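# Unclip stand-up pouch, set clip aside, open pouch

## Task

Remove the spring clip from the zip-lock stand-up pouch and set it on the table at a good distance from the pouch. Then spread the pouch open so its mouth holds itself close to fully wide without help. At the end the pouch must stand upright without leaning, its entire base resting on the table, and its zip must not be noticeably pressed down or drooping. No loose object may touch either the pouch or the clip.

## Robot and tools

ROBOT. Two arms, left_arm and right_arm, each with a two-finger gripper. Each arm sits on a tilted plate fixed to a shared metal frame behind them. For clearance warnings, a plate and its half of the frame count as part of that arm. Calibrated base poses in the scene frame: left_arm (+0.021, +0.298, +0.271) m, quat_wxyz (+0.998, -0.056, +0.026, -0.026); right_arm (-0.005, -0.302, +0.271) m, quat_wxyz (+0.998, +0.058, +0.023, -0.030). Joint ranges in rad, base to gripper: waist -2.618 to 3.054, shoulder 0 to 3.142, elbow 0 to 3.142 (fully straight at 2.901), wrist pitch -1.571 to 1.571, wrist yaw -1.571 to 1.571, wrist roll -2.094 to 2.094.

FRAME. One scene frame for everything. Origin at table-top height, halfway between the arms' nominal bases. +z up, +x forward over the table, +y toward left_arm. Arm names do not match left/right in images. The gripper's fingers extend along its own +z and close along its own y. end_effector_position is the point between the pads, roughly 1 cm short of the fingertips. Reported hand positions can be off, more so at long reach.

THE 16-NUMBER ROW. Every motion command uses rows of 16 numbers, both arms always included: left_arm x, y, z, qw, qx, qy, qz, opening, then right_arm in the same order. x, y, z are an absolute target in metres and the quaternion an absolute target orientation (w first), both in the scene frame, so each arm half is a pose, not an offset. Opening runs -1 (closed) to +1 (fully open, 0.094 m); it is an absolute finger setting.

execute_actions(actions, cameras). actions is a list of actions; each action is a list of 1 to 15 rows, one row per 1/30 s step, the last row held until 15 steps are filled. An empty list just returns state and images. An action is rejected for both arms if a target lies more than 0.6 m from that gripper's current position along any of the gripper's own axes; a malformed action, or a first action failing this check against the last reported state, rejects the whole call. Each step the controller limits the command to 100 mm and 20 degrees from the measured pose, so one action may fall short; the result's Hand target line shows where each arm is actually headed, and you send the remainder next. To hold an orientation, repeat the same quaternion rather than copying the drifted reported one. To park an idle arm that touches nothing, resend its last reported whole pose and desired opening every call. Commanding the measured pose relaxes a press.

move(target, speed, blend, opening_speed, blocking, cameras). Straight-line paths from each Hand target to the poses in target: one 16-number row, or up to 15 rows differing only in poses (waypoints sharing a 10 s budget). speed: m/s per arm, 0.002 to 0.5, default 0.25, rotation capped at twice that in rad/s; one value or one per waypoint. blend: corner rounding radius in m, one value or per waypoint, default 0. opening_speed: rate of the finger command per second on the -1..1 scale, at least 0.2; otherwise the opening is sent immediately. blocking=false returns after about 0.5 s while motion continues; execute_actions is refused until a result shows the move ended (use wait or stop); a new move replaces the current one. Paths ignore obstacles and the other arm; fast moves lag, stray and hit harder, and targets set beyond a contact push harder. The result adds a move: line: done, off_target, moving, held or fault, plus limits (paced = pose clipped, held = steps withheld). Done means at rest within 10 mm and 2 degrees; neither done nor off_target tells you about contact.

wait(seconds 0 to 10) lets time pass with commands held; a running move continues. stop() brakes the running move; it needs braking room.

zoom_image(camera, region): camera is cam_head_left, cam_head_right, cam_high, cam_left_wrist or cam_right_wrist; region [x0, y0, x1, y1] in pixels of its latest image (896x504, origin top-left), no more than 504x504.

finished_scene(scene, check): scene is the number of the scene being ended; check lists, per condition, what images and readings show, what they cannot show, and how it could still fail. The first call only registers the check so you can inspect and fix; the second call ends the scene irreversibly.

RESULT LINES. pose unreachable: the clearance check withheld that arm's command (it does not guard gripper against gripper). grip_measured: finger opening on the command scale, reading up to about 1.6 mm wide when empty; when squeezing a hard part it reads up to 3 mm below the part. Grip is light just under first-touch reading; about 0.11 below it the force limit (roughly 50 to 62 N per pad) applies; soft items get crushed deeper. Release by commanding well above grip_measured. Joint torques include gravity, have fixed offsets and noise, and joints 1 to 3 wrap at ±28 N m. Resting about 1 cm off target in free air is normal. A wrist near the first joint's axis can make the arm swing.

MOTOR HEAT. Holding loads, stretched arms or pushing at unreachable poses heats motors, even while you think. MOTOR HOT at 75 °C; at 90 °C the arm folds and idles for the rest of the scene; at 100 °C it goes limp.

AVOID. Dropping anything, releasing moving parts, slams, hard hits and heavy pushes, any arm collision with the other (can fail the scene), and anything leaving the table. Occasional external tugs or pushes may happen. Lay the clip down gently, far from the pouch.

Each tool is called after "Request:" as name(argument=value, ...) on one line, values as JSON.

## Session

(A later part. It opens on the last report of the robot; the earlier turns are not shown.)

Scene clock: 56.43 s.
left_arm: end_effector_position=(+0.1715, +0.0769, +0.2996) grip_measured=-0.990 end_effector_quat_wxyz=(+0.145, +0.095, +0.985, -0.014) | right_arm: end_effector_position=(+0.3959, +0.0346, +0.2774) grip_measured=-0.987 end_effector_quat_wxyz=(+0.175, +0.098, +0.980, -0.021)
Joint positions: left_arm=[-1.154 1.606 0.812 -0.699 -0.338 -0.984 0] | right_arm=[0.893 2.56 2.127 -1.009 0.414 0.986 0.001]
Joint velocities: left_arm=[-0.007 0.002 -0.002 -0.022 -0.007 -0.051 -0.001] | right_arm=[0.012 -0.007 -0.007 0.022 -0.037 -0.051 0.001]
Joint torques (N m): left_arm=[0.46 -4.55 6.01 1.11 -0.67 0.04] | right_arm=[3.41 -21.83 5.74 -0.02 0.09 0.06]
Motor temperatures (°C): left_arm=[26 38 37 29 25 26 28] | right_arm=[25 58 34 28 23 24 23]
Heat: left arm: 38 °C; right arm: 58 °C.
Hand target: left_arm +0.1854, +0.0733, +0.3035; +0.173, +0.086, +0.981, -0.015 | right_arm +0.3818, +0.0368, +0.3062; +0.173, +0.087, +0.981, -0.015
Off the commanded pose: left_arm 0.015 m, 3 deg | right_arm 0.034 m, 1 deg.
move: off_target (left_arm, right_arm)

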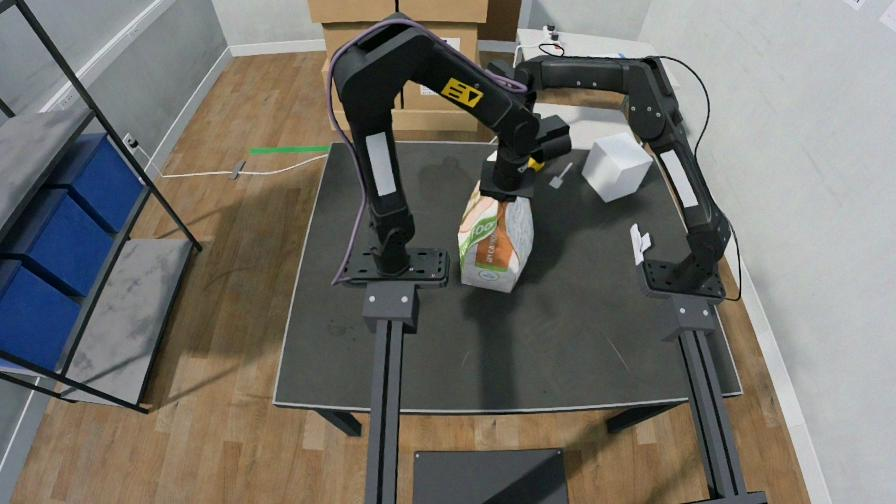

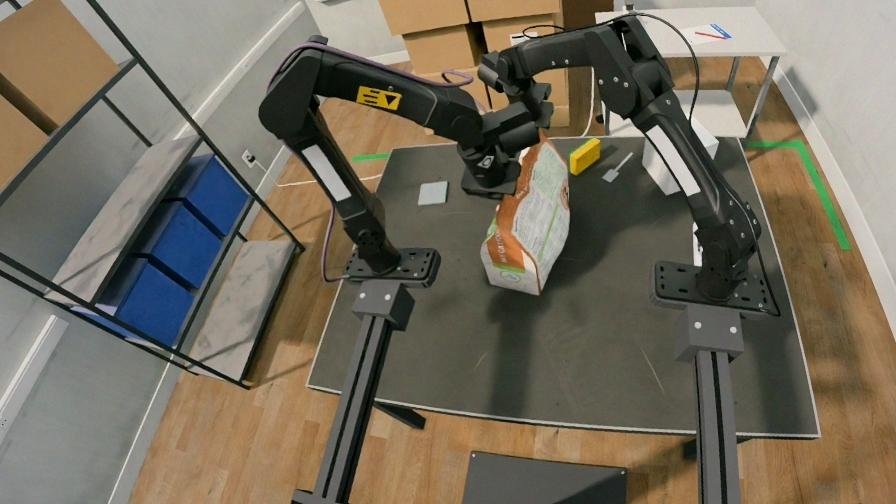

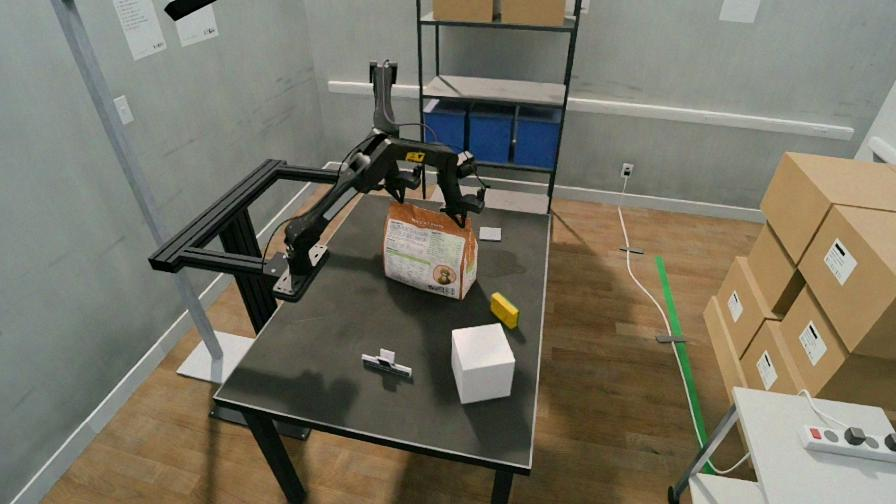

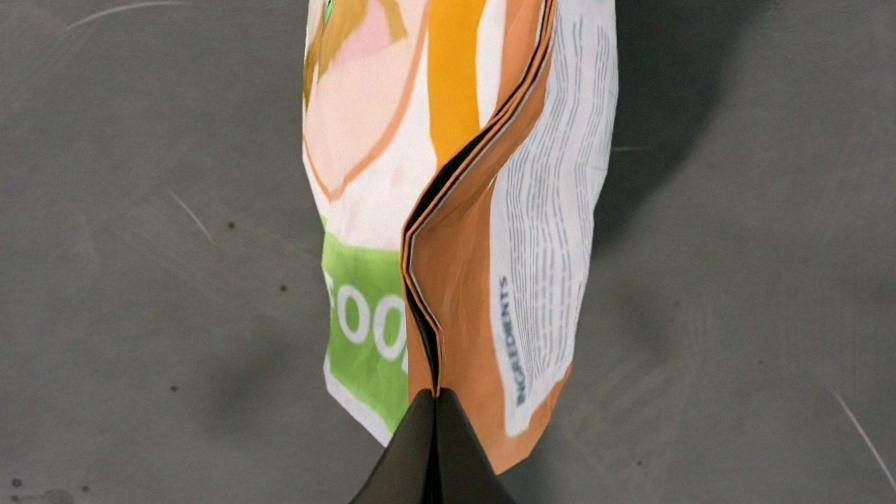

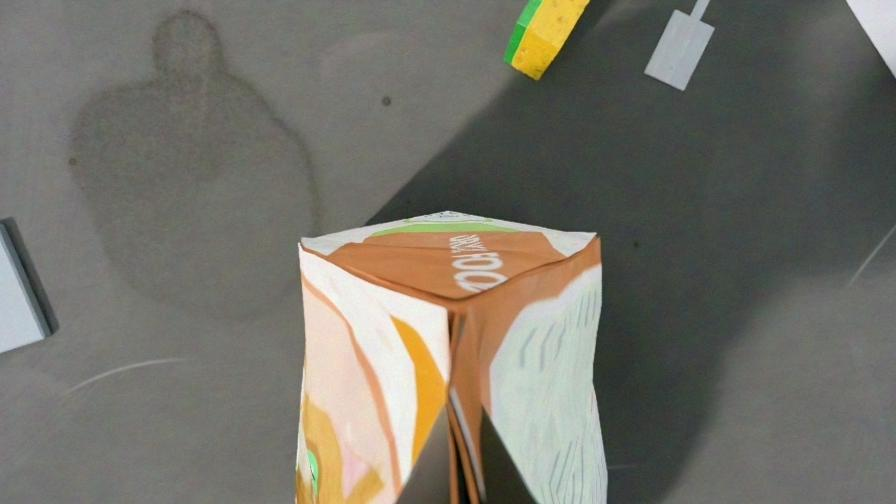

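Request:
move(target=[0.194,0.073,0.306,0.1735,0.0867,0.98,-0.0153,-1,0.369,0.037,0.308,0.1735,0.0867,0.98,-0.0153,-1], speed=0.04)

Request:
zoom_image(camera="cam_left_wrist", region=[380, 0, 600, 420])

Scene clock: 57.53 s.
left_arm: end_effector_position=(+0.1763, +0.0810, +0.2986) grip_measured=-0.990 end_effector_quat_wxyz=(+0.141, +0.097, +0.985, -0.010) | right_arm: end_effector_position=(+0.3892, +0.0306, +0.2768) grip_measured=-0.987 end_effector_quat_wxyz=(+0.183, +0.102, +0.977, -0.027)
Joint positions: left_arm=[-1.127 1.606 0.812 -0.701 -0.333 -0.955 0] | right_arm=[0.905 2.526 2.056 -0.976 0.436 1.006 0.001]
Joint velocities: left_arm=[0.007 -0.007 -0.002 -0.007 -0.051 -0.095 0] | right_arm=[-0.007 0.007 -0.002 -0.007 -0.095 0.022 0]
Joint torques (N m): left_arm=[0.4 -4.51 7.49 1.08 -0.68 0.1] | right_arm=[3.92 -21.85 5.78 -0.1 -0.09 0.07]
Motor temperatures (°C): left_arm=[25 38 37 29 25 26 28] | right_arm=[25 59 34 28 23 24 23]
Heat: left arm: 38 °C; right arm: 59 °C.
Hand target: left_arm +0.1932, +0.0734, +0.3066; +0.173, +0.086, +0.981, -0.015 | right_arm +0.3703, +0.0366, +0.3061; +0.174, +0.087, +0.981, -0.015
Off the commanded pose: left_arm 0.021 m, 4 deg | right_arm 0.038 m, 2 deg.
move: off_target (left_arm, right_arm)

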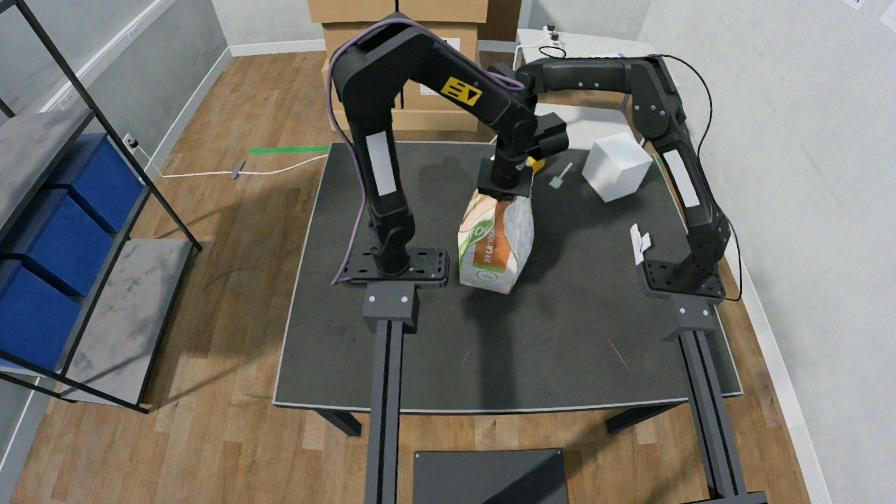

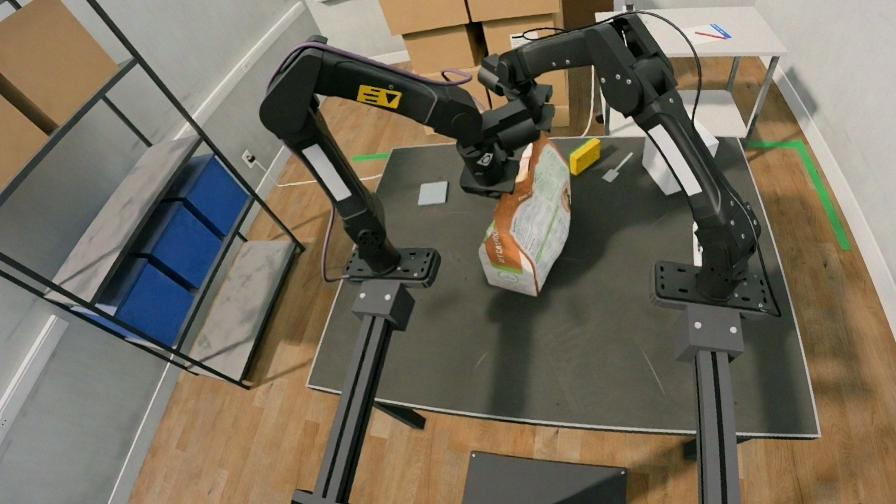

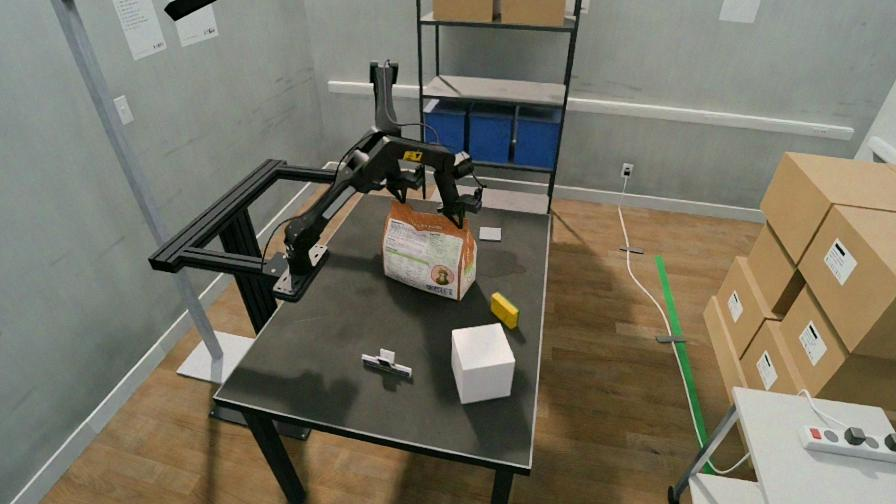

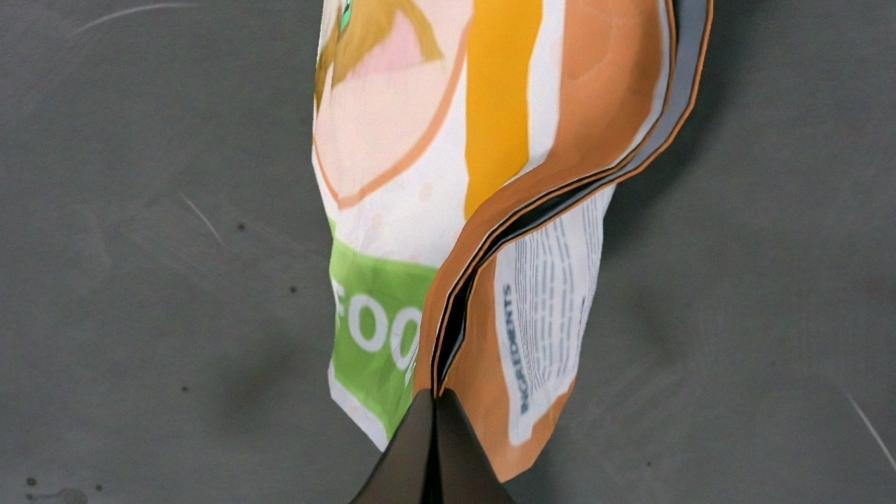

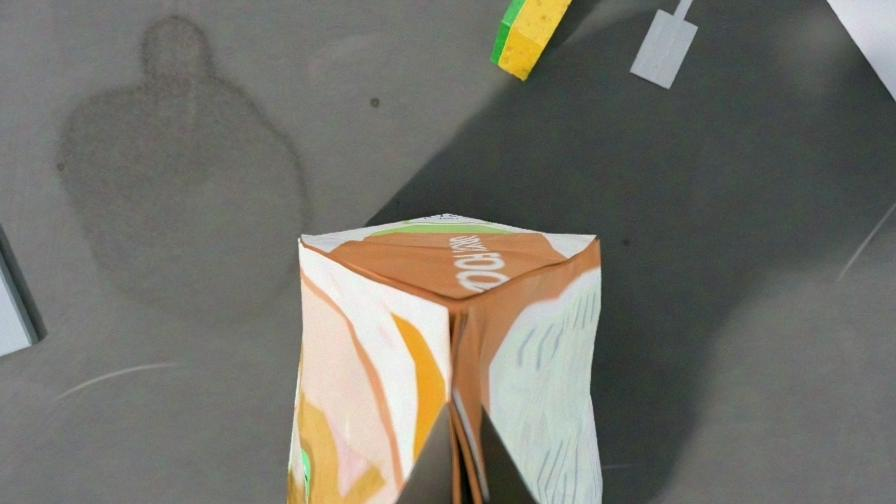

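Scaled by 1.200 from the camera's 896x504 image, which has a finer 1280x720 frame.

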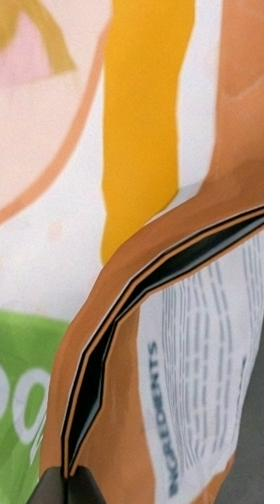

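Request:
move(target=[0.182,0.073,0.306,0.1735,0.0867,0.98,-0.0153,-1,0.385,0.037,0.3,0.1735,0.0867,0.98,-0.0153,-1], speed=0.06, cameras=[])

Request:
move(target=[0.182,0.073,0.306,0.1735,0.0867,0.98,-0.0153,-0.1,0.385,0.037,0.3,0.1735,0.0867,0.98,-0.0153,-0.1], opening_speed=0.6)

Scene clock: 58.70 s.
left_arm: end_effector_position=(+0.1726, +0.0782, +0.2998) grip_measured=-0.990 end_effector_quat_wxyz=(+0.147, +0.092, +0.985, -0.012) | right_arm: end_effector_position=(+0.3912, +0.0312, +0.2792) grip_measured=-0.987 end_effector_quat_wxyz=(+0.182, +0.097, +0.978, -0.024)
Joint positions: left_arm=[-1.152 1.606 0.812 -0.702 -0.345 -0.987 0] | right_arm=[0.901 2.526 2.067 -0.98 0.43 0.99 0.001]
Joint velocities: left_arm=[0.002 -0.012 -0.007 0.007 0.037 -0.081 0] | right_arm=[-0.017 0.002 0.007 0.007 0.007 0.066 -0.001]
Joint torques (N m): left_arm=[-0.99 -5.29 6.23 0.95 -0.61 -0.06] | right_arm=[2.32 -17.88 10 -0.05 -0.07 -0.04]
Motor temperatures (°C): left_arm=[25 38 37 29 25 26 28] | right_arm=[25 59 34 28 23 24 23]
Heat: left arm: 38 °C; right arm: 59 °C.
Hand target: left_arm +0.1816, +0.0731, +0.3062; +0.173, +0.087, +0.981, -0.015 | right_arm +0.3848, +0.0367, +0.2996; +0.175, +0.087, +0.981, -0.014
Off the commanded pose: left_arm 0.012 m, 3 deg | right_arm 0.023 m, 2 deg.
move: off_target (left_arm, right_arm)
No camera images: "cameras" was empty.

Scene clock: 60.40 s.
left_arm: end_effector_position=(+0.1770, +0.0787, +0.3011) grip_measured=-0.103 end_effector_quat_wxyz=(+0.159, +0.090, +0.983, -0.008) | right_arm: end_effector_position=(+0.3829, +0.0297, +0.2812) grip_measured=-0.102 end_effector_quat_wxyz=(+0.163, +0.089, +0.982, -0.030)
Joint positions: left_arm=[-1.152 1.606 0.812 -0.696 -0.37 -0.988 0.042] | right_arm=[0.904 2.526 2.084 -1.032 0.407 0.988 0.042]
Joint velocities: left_arm=[0.002 -0.017 0.007 -0.081 0.007 -0.022 0] | right_arm=[0.007 0.002 0.007 0.022 -0.066 -0.037 0.001]
Joint torques (N m): left_arm=[-0.96 -5.19 6.26 0.93 -0.38 -0.03] | right_arm=[2.03 -17.65 8.8 0.4 0.14 0]
Motor temperatures (°C): left_arm=[25 38 37 29 25 26 28] | right_arm=[25 58 34 28 23 24 23]
Heat: left arm: 38 °C; right arm: 58 °C.
Hand target: left_arm +0.1819, +0.0730, +0.3061; +0.174, +0.087, +0.981, -0.015 | right_arm +0.3846, +0.0365, +0.2998; +0.174, +0.087, +0.981, -0.015
Off the commanded pose: left_arm 0.009 m, 2 deg | right_arm 0.020 m, 2 deg.
move: off_target (right_arm)

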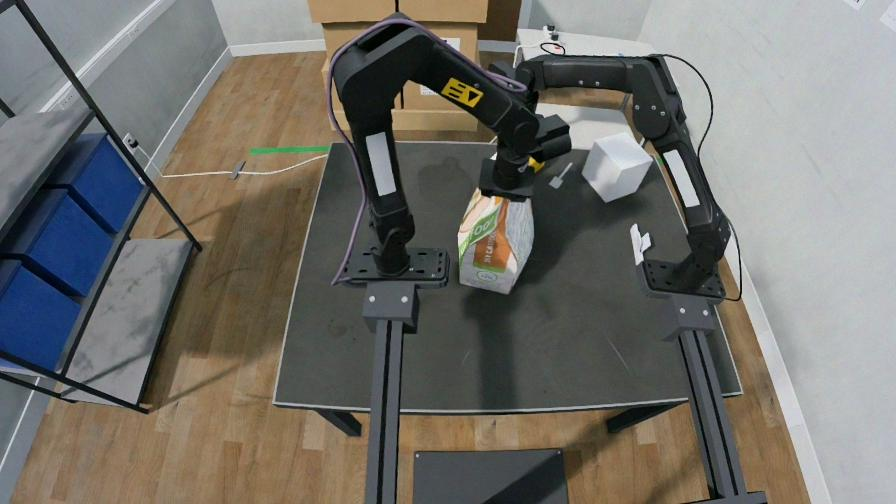

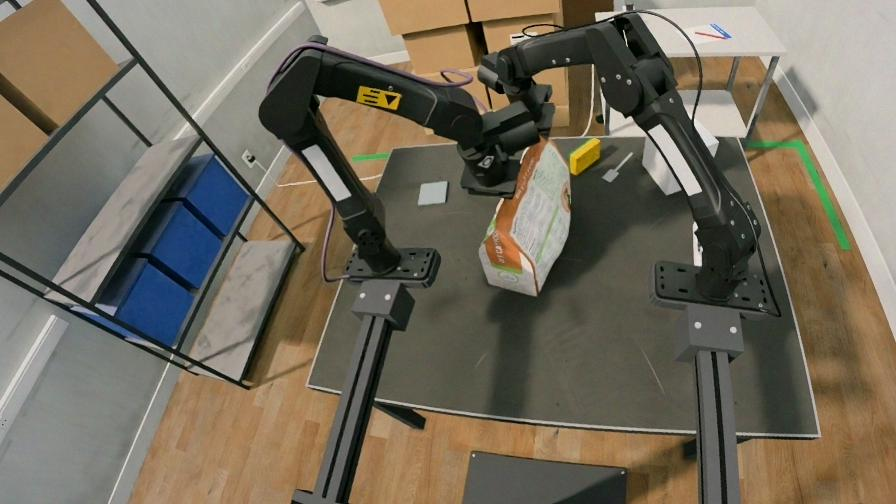

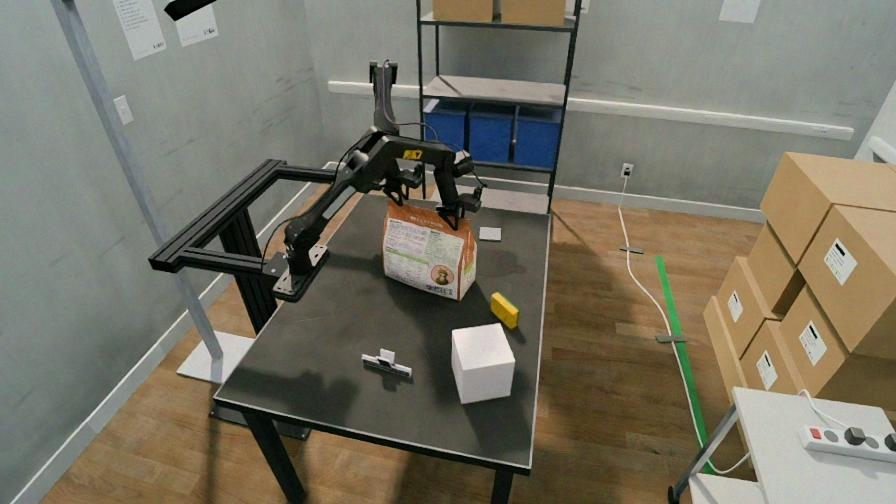

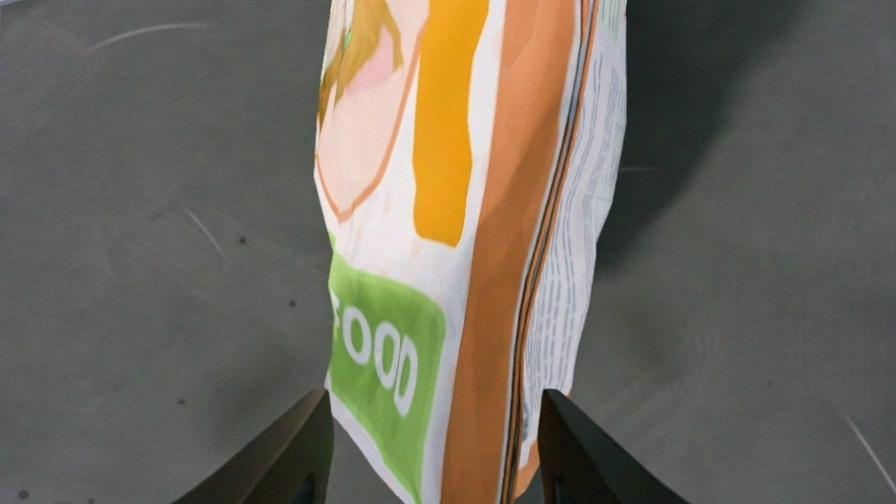

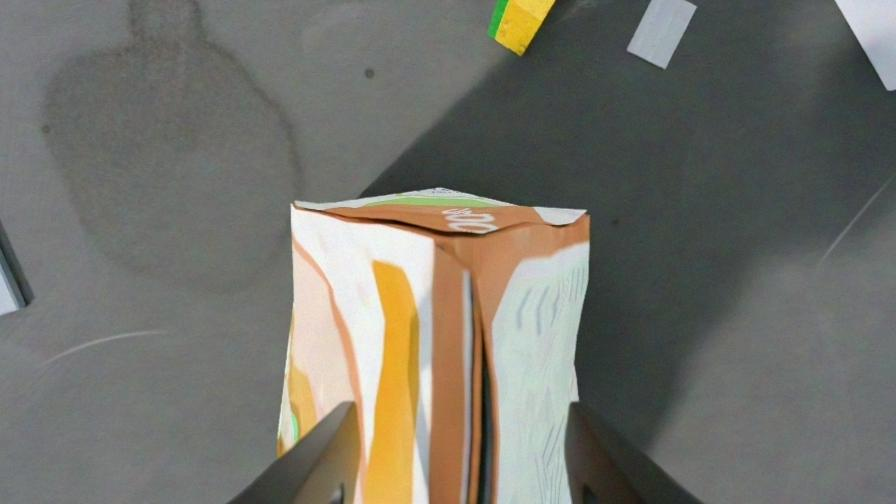

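Request:
move(target=[[0.182,0.078,0.42,0.1735,0.0867,0.98,-0.0153,-0.1,0.38,0.03,0.415,0.1735,0.0867,0.98,-0.0153,-0.1]], speed=0.15)

Request:
move(target=[[0.29,0.2,0.45,0.18,-0.001,0.9475,-0.262,-0.1,0.34,0.03,0.44,0.174,0.0454,0.983,-0.008,-0.3],[0.29,0.25,0.45,0.18,-0.001,0.9475,-0.262,-0.1,0.25,0.03,0.45,0.174,0.0454,0.983,-0.008,-0.3]])

Request:
zoom_image(camera="cam_right_wrist", region=[340, 0, 560, 360])

Scene clock: 62.47 s.
left_arm: end_effector_position=(+0.1798, +0.0794, +0.4072) grip_measured=-0.103 end_effector_quat_wxyz=(+0.159, +0.089, +0.983, -0.006) | right_arm: end_effector_position=(+0.3819, +0.0249, +0.4197) grip_measured=-0.102 end_effector_quat_wxyz=(+0.177, +0.090, +0.980, -0.008)
Joint positions: left_arm=[-1.18 1.511 1.163 -1.159 -0.374 -1.021 0.042] | right_arm=[0.929 2.558 2.696 -1.567 0.406 1.004 0.042]
Joint velocities: left_arm=[-0.007 0.012 -0.002 0.007 -0.051 -0.022 0] | right_arm=[-0.007 -0.012 -0.002 0.081 0.037 -0.125 0]
Joint torques (N m): left_arm=[-1.31 -5.83 8.31 0.62 -0.35 -0.05] | right_arm=[1.98 -13.31 8.25 0.51 0.19 0.07]
Motor temperatures (°C): left_arm=[25 38 37 29 25 26 28] | right_arm=[25 58 35 28 23 24 23]
Heat: left arm: 38 °C; right arm: 58 °C.
Hand target: left_arm +0.1824, +0.0767, +0.4197; +0.174, +0.087, +0.981, -0.016 | right_arm +0.3789, +0.0289, +0.4148; +0.176, +0.086, +0.981, -0.013
Off the commanded pose: left_arm 0.013 m, 2 deg | right_arm 0.007 m, 1 deg.
joint sent to its limit (right arm) — joint 4 (wrist pitch), lower limit. The joint targets still meet the commanded pose.
move: off_target (left_arm)

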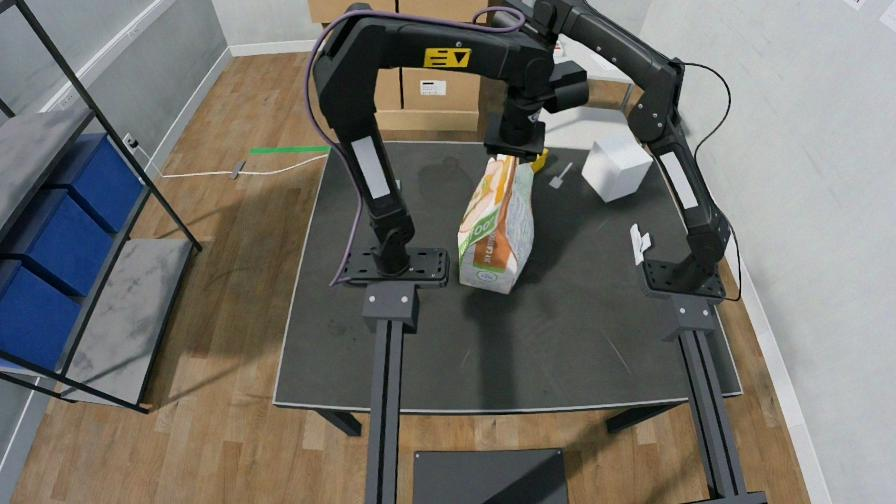

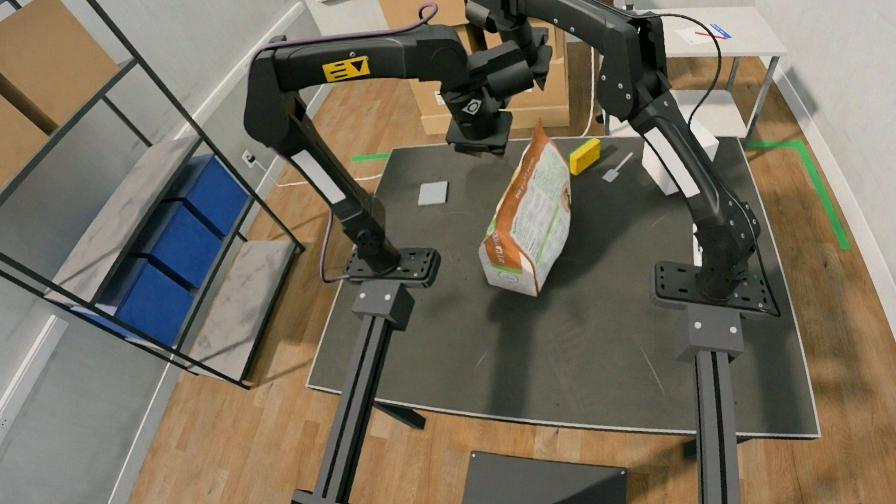

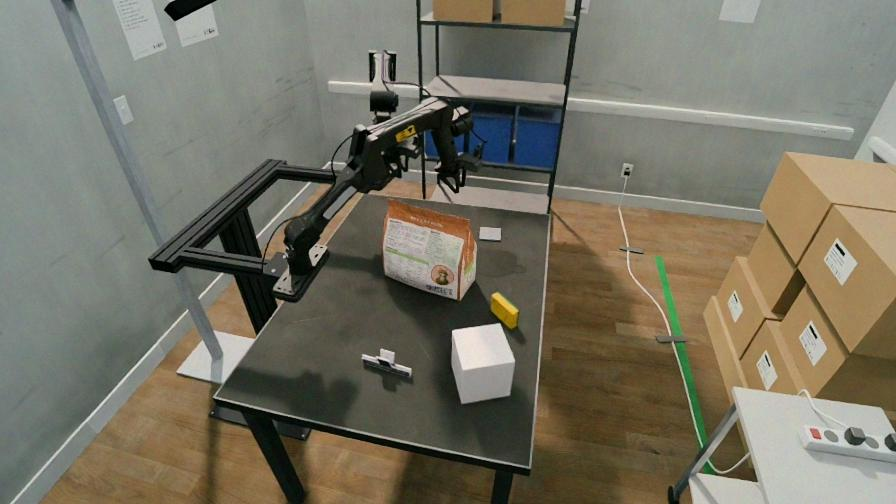

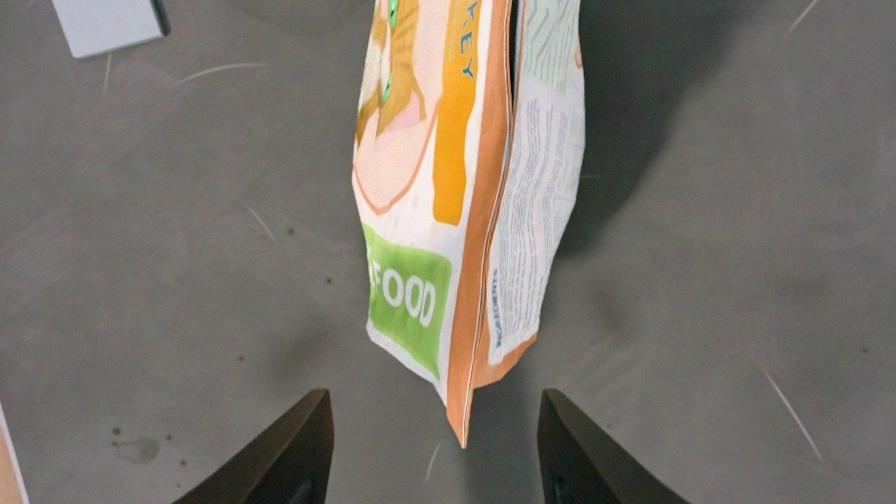

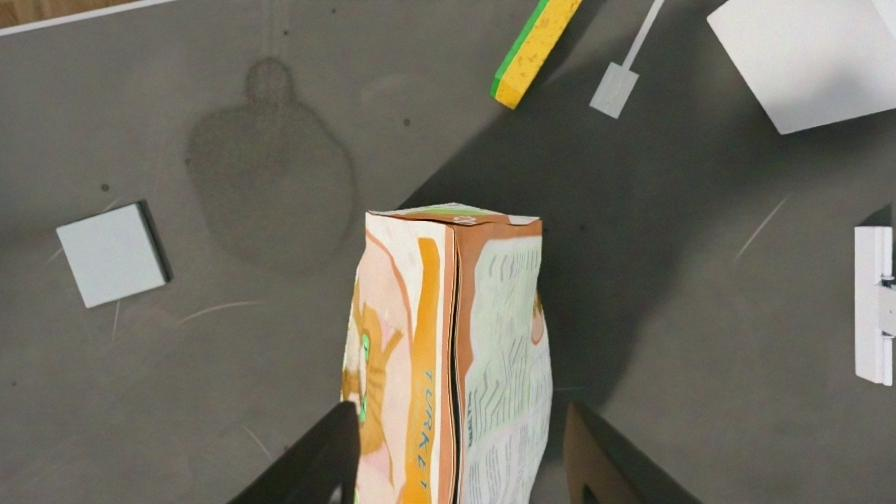

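Scene clock: 64.87 s.
left_arm: end_effector_position=(+0.2873, +0.2498, +0.4387) grip_measured=-0.103 end_effector_quat_wxyz=(+0.169, -0.007, +0.951, -0.258) | right_arm: end_effector_position=(+0.2482, +0.0314, +0.4382) grip_measured=-0.298 end_effector_quat_wxyz=(+0.162, +0.039, +0.986, -0.020)
Joint positions: left_arm=[0.066 1.151 1.03 -1.038 0.414 -0.055 0.042] | right_arm=[1.18 2.181 2.089 -1.467 0.402 1.178 0.033]
Joint velocities: left_arm=[-0.017 -0.002 -0.002 -0.081 -0.066 0.007 0] | right_arm=[-0.007 -0.002 -0.012 -0.037 -0.022 0.007 0]
Joint torques (N m): left_arm=[0.09 -2.76 9.07 1.04 0.51 0.08] | right_arm=[0.87 -15.36 5.64 0.52 0.3 0.06]
Motor temperatures (°C): left_arm=[25 38 37 29 25 26 28] | right_arm=[25 59 34 28 23 24 23]
Heat: left arm: 38 °C; right arm: 59 °C.
Hand target: left_arm +0.2920, +0.2496, +0.4502; +0.180, -0.002, +0.947, -0.265 | right_arm +0.2504, +0.0284, +0.4502; +0.174, +0.045, +0.984, -0.008
Off the commanded pose: left_arm 0.012 m, 2 deg | right_arm 0.012 m, 2 deg.
move: off_target (left_arm, right_arm)

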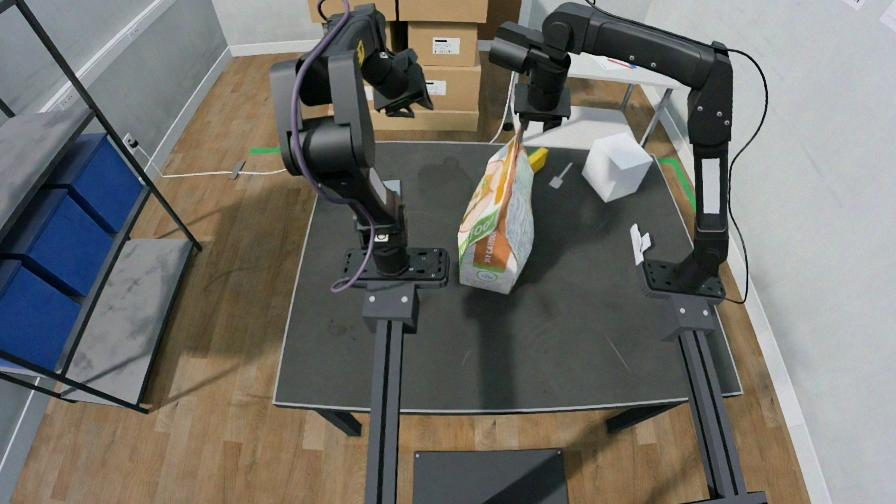

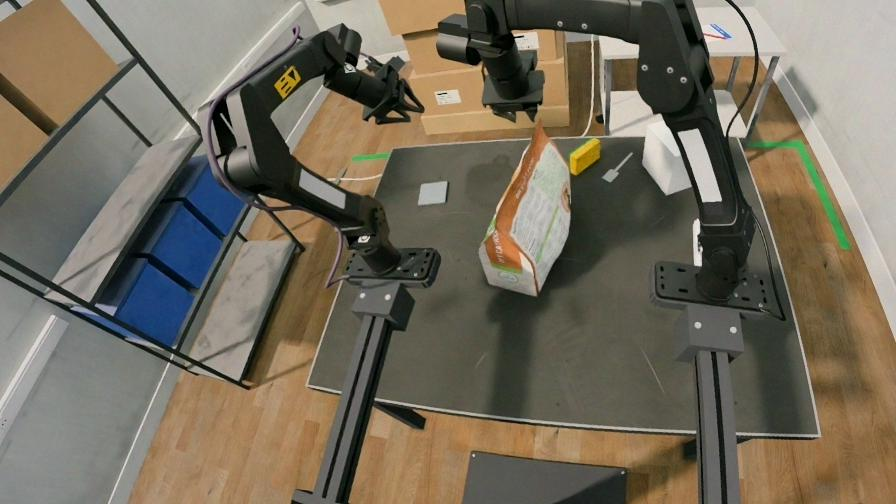

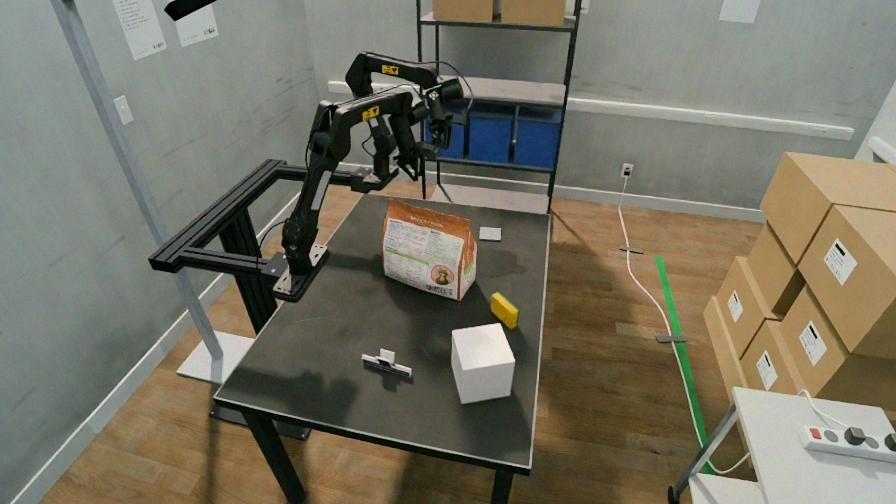

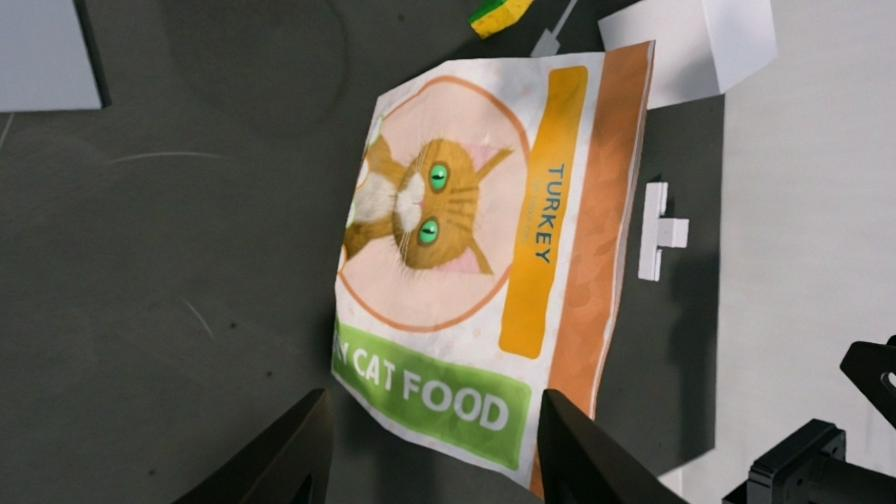

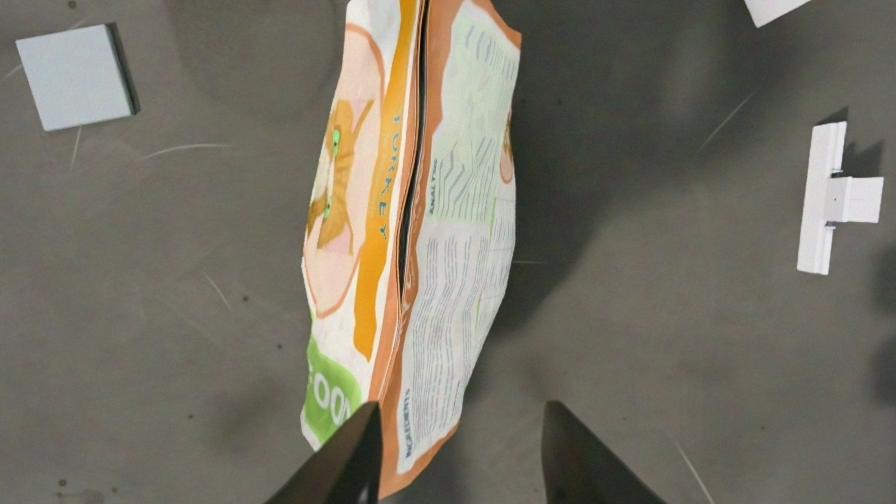

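Scaled by 1.400 from the camera's 896x504 image, which has a finer 1280x720 frame.

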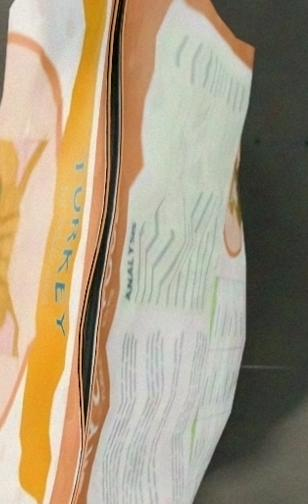

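Request:
move(target=[0.29,0.25,0.45,0.18,-0.001,0.9475,-0.262,-0.1,0.282,0.033,0.355,0.156,0.089,0.952,0.247,-0.3], speed=0.12)

Request:
zoom_image(camera="cam_right_wrist", region=[240, 100, 560, 504])

Scene clock: 68.20 s.
left_arm: end_effector_position=(+0.2862, +0.2496, +0.4384) grip_measured=-0.103 end_effector_quat_wxyz=(+0.167, -0.006, +0.952, -0.258) | right_arm: end_effector_position=(+0.2810, +0.0345, +0.3404) grip_measured=-0.298 end_effector_quat_wxyz=(+0.147, +0.092, +0.958, +0.230)
Joint positions: left_arm=[0.066 1.151 1.03 -1.043 0.414 -0.053 0.042] | right_arm=[0.977 1.883 1.194 -0.393 0.097 1.054 0.033]
Joint velocities: left_arm=[0.002 0.012 -0.017 -0.022 -0.022 -0.051 0] | right_arm=[0.002 0.002 -0.002 0.051 0.051 -0.022 0]
Joint torques (N m): left_arm=[-0.13 -3.37 8.72 1.02 0.4 0.08] | right_arm=[0.55 -13.63 6.2 1.51 -0.1 -0.05]
Motor temperatures (°C): left_arm=[25 38 38 29 25 26 28] | right_arm=[25 58 34 28 23 24 23]
Heat: left arm: 38 °C; right arm: 58 °C.
Hand target: left_arm +0.2899, +0.2500, +0.4498; +0.180, -0.001, +0.948, -0.262 | right_arm +0.2829, +0.0344, +0.3548; +0.156, +0.090, +0.952, +0.247
Off the commanded pose: left_arm 0.012 m, 2 deg | right_arm 0.015 m, 2 deg.
move: off_target (left_arm, right_arm)

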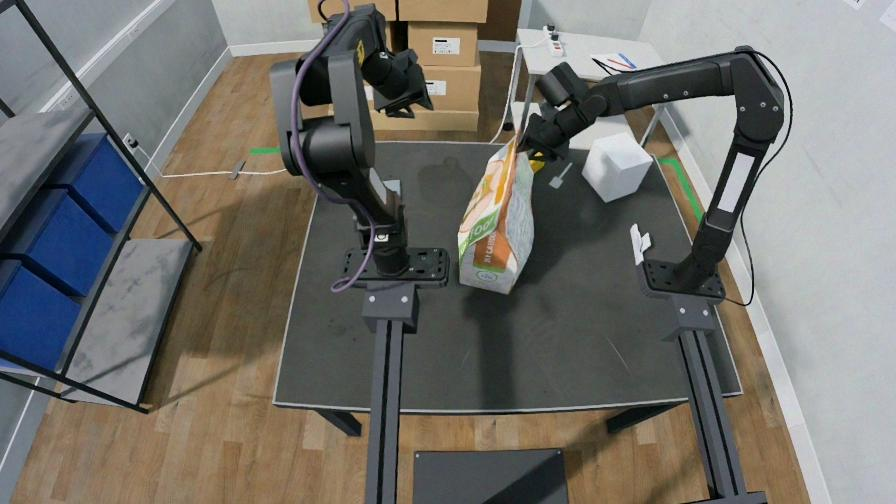

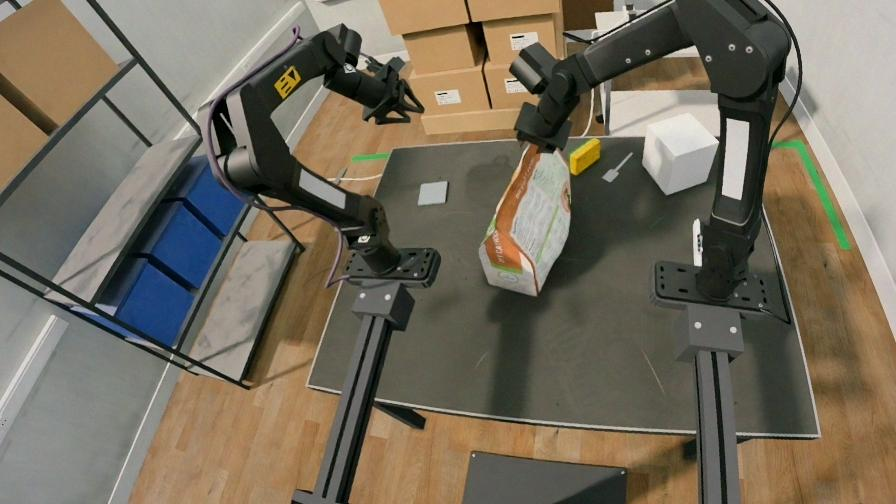

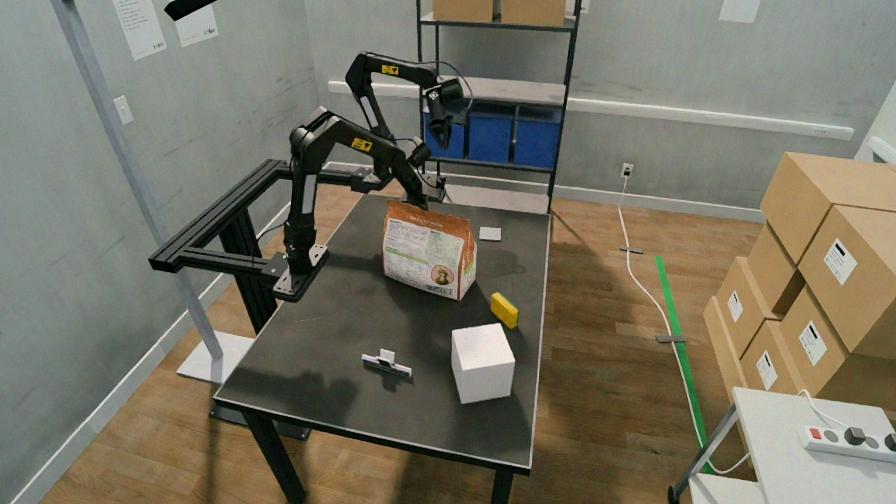

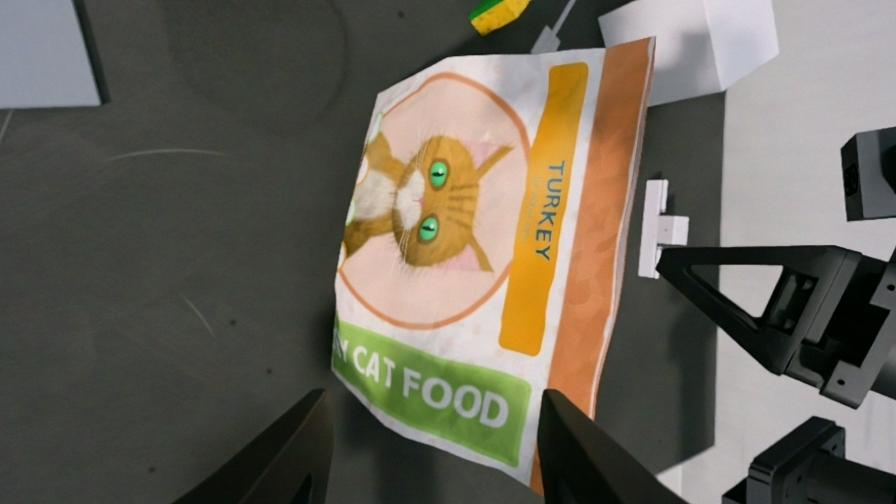

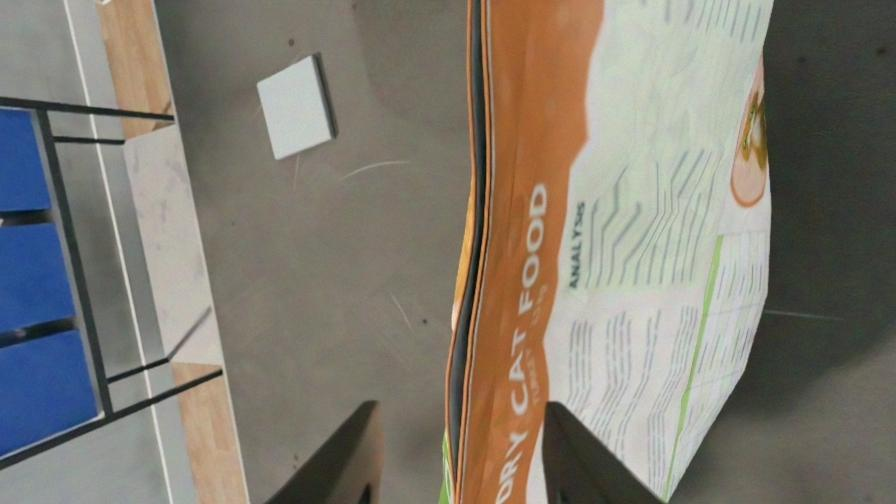

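Scaled by 1.248 from the camera's 896x504 image, which has a finer 1280x720 frame.

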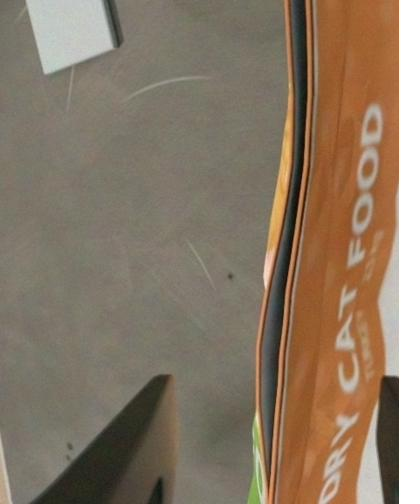

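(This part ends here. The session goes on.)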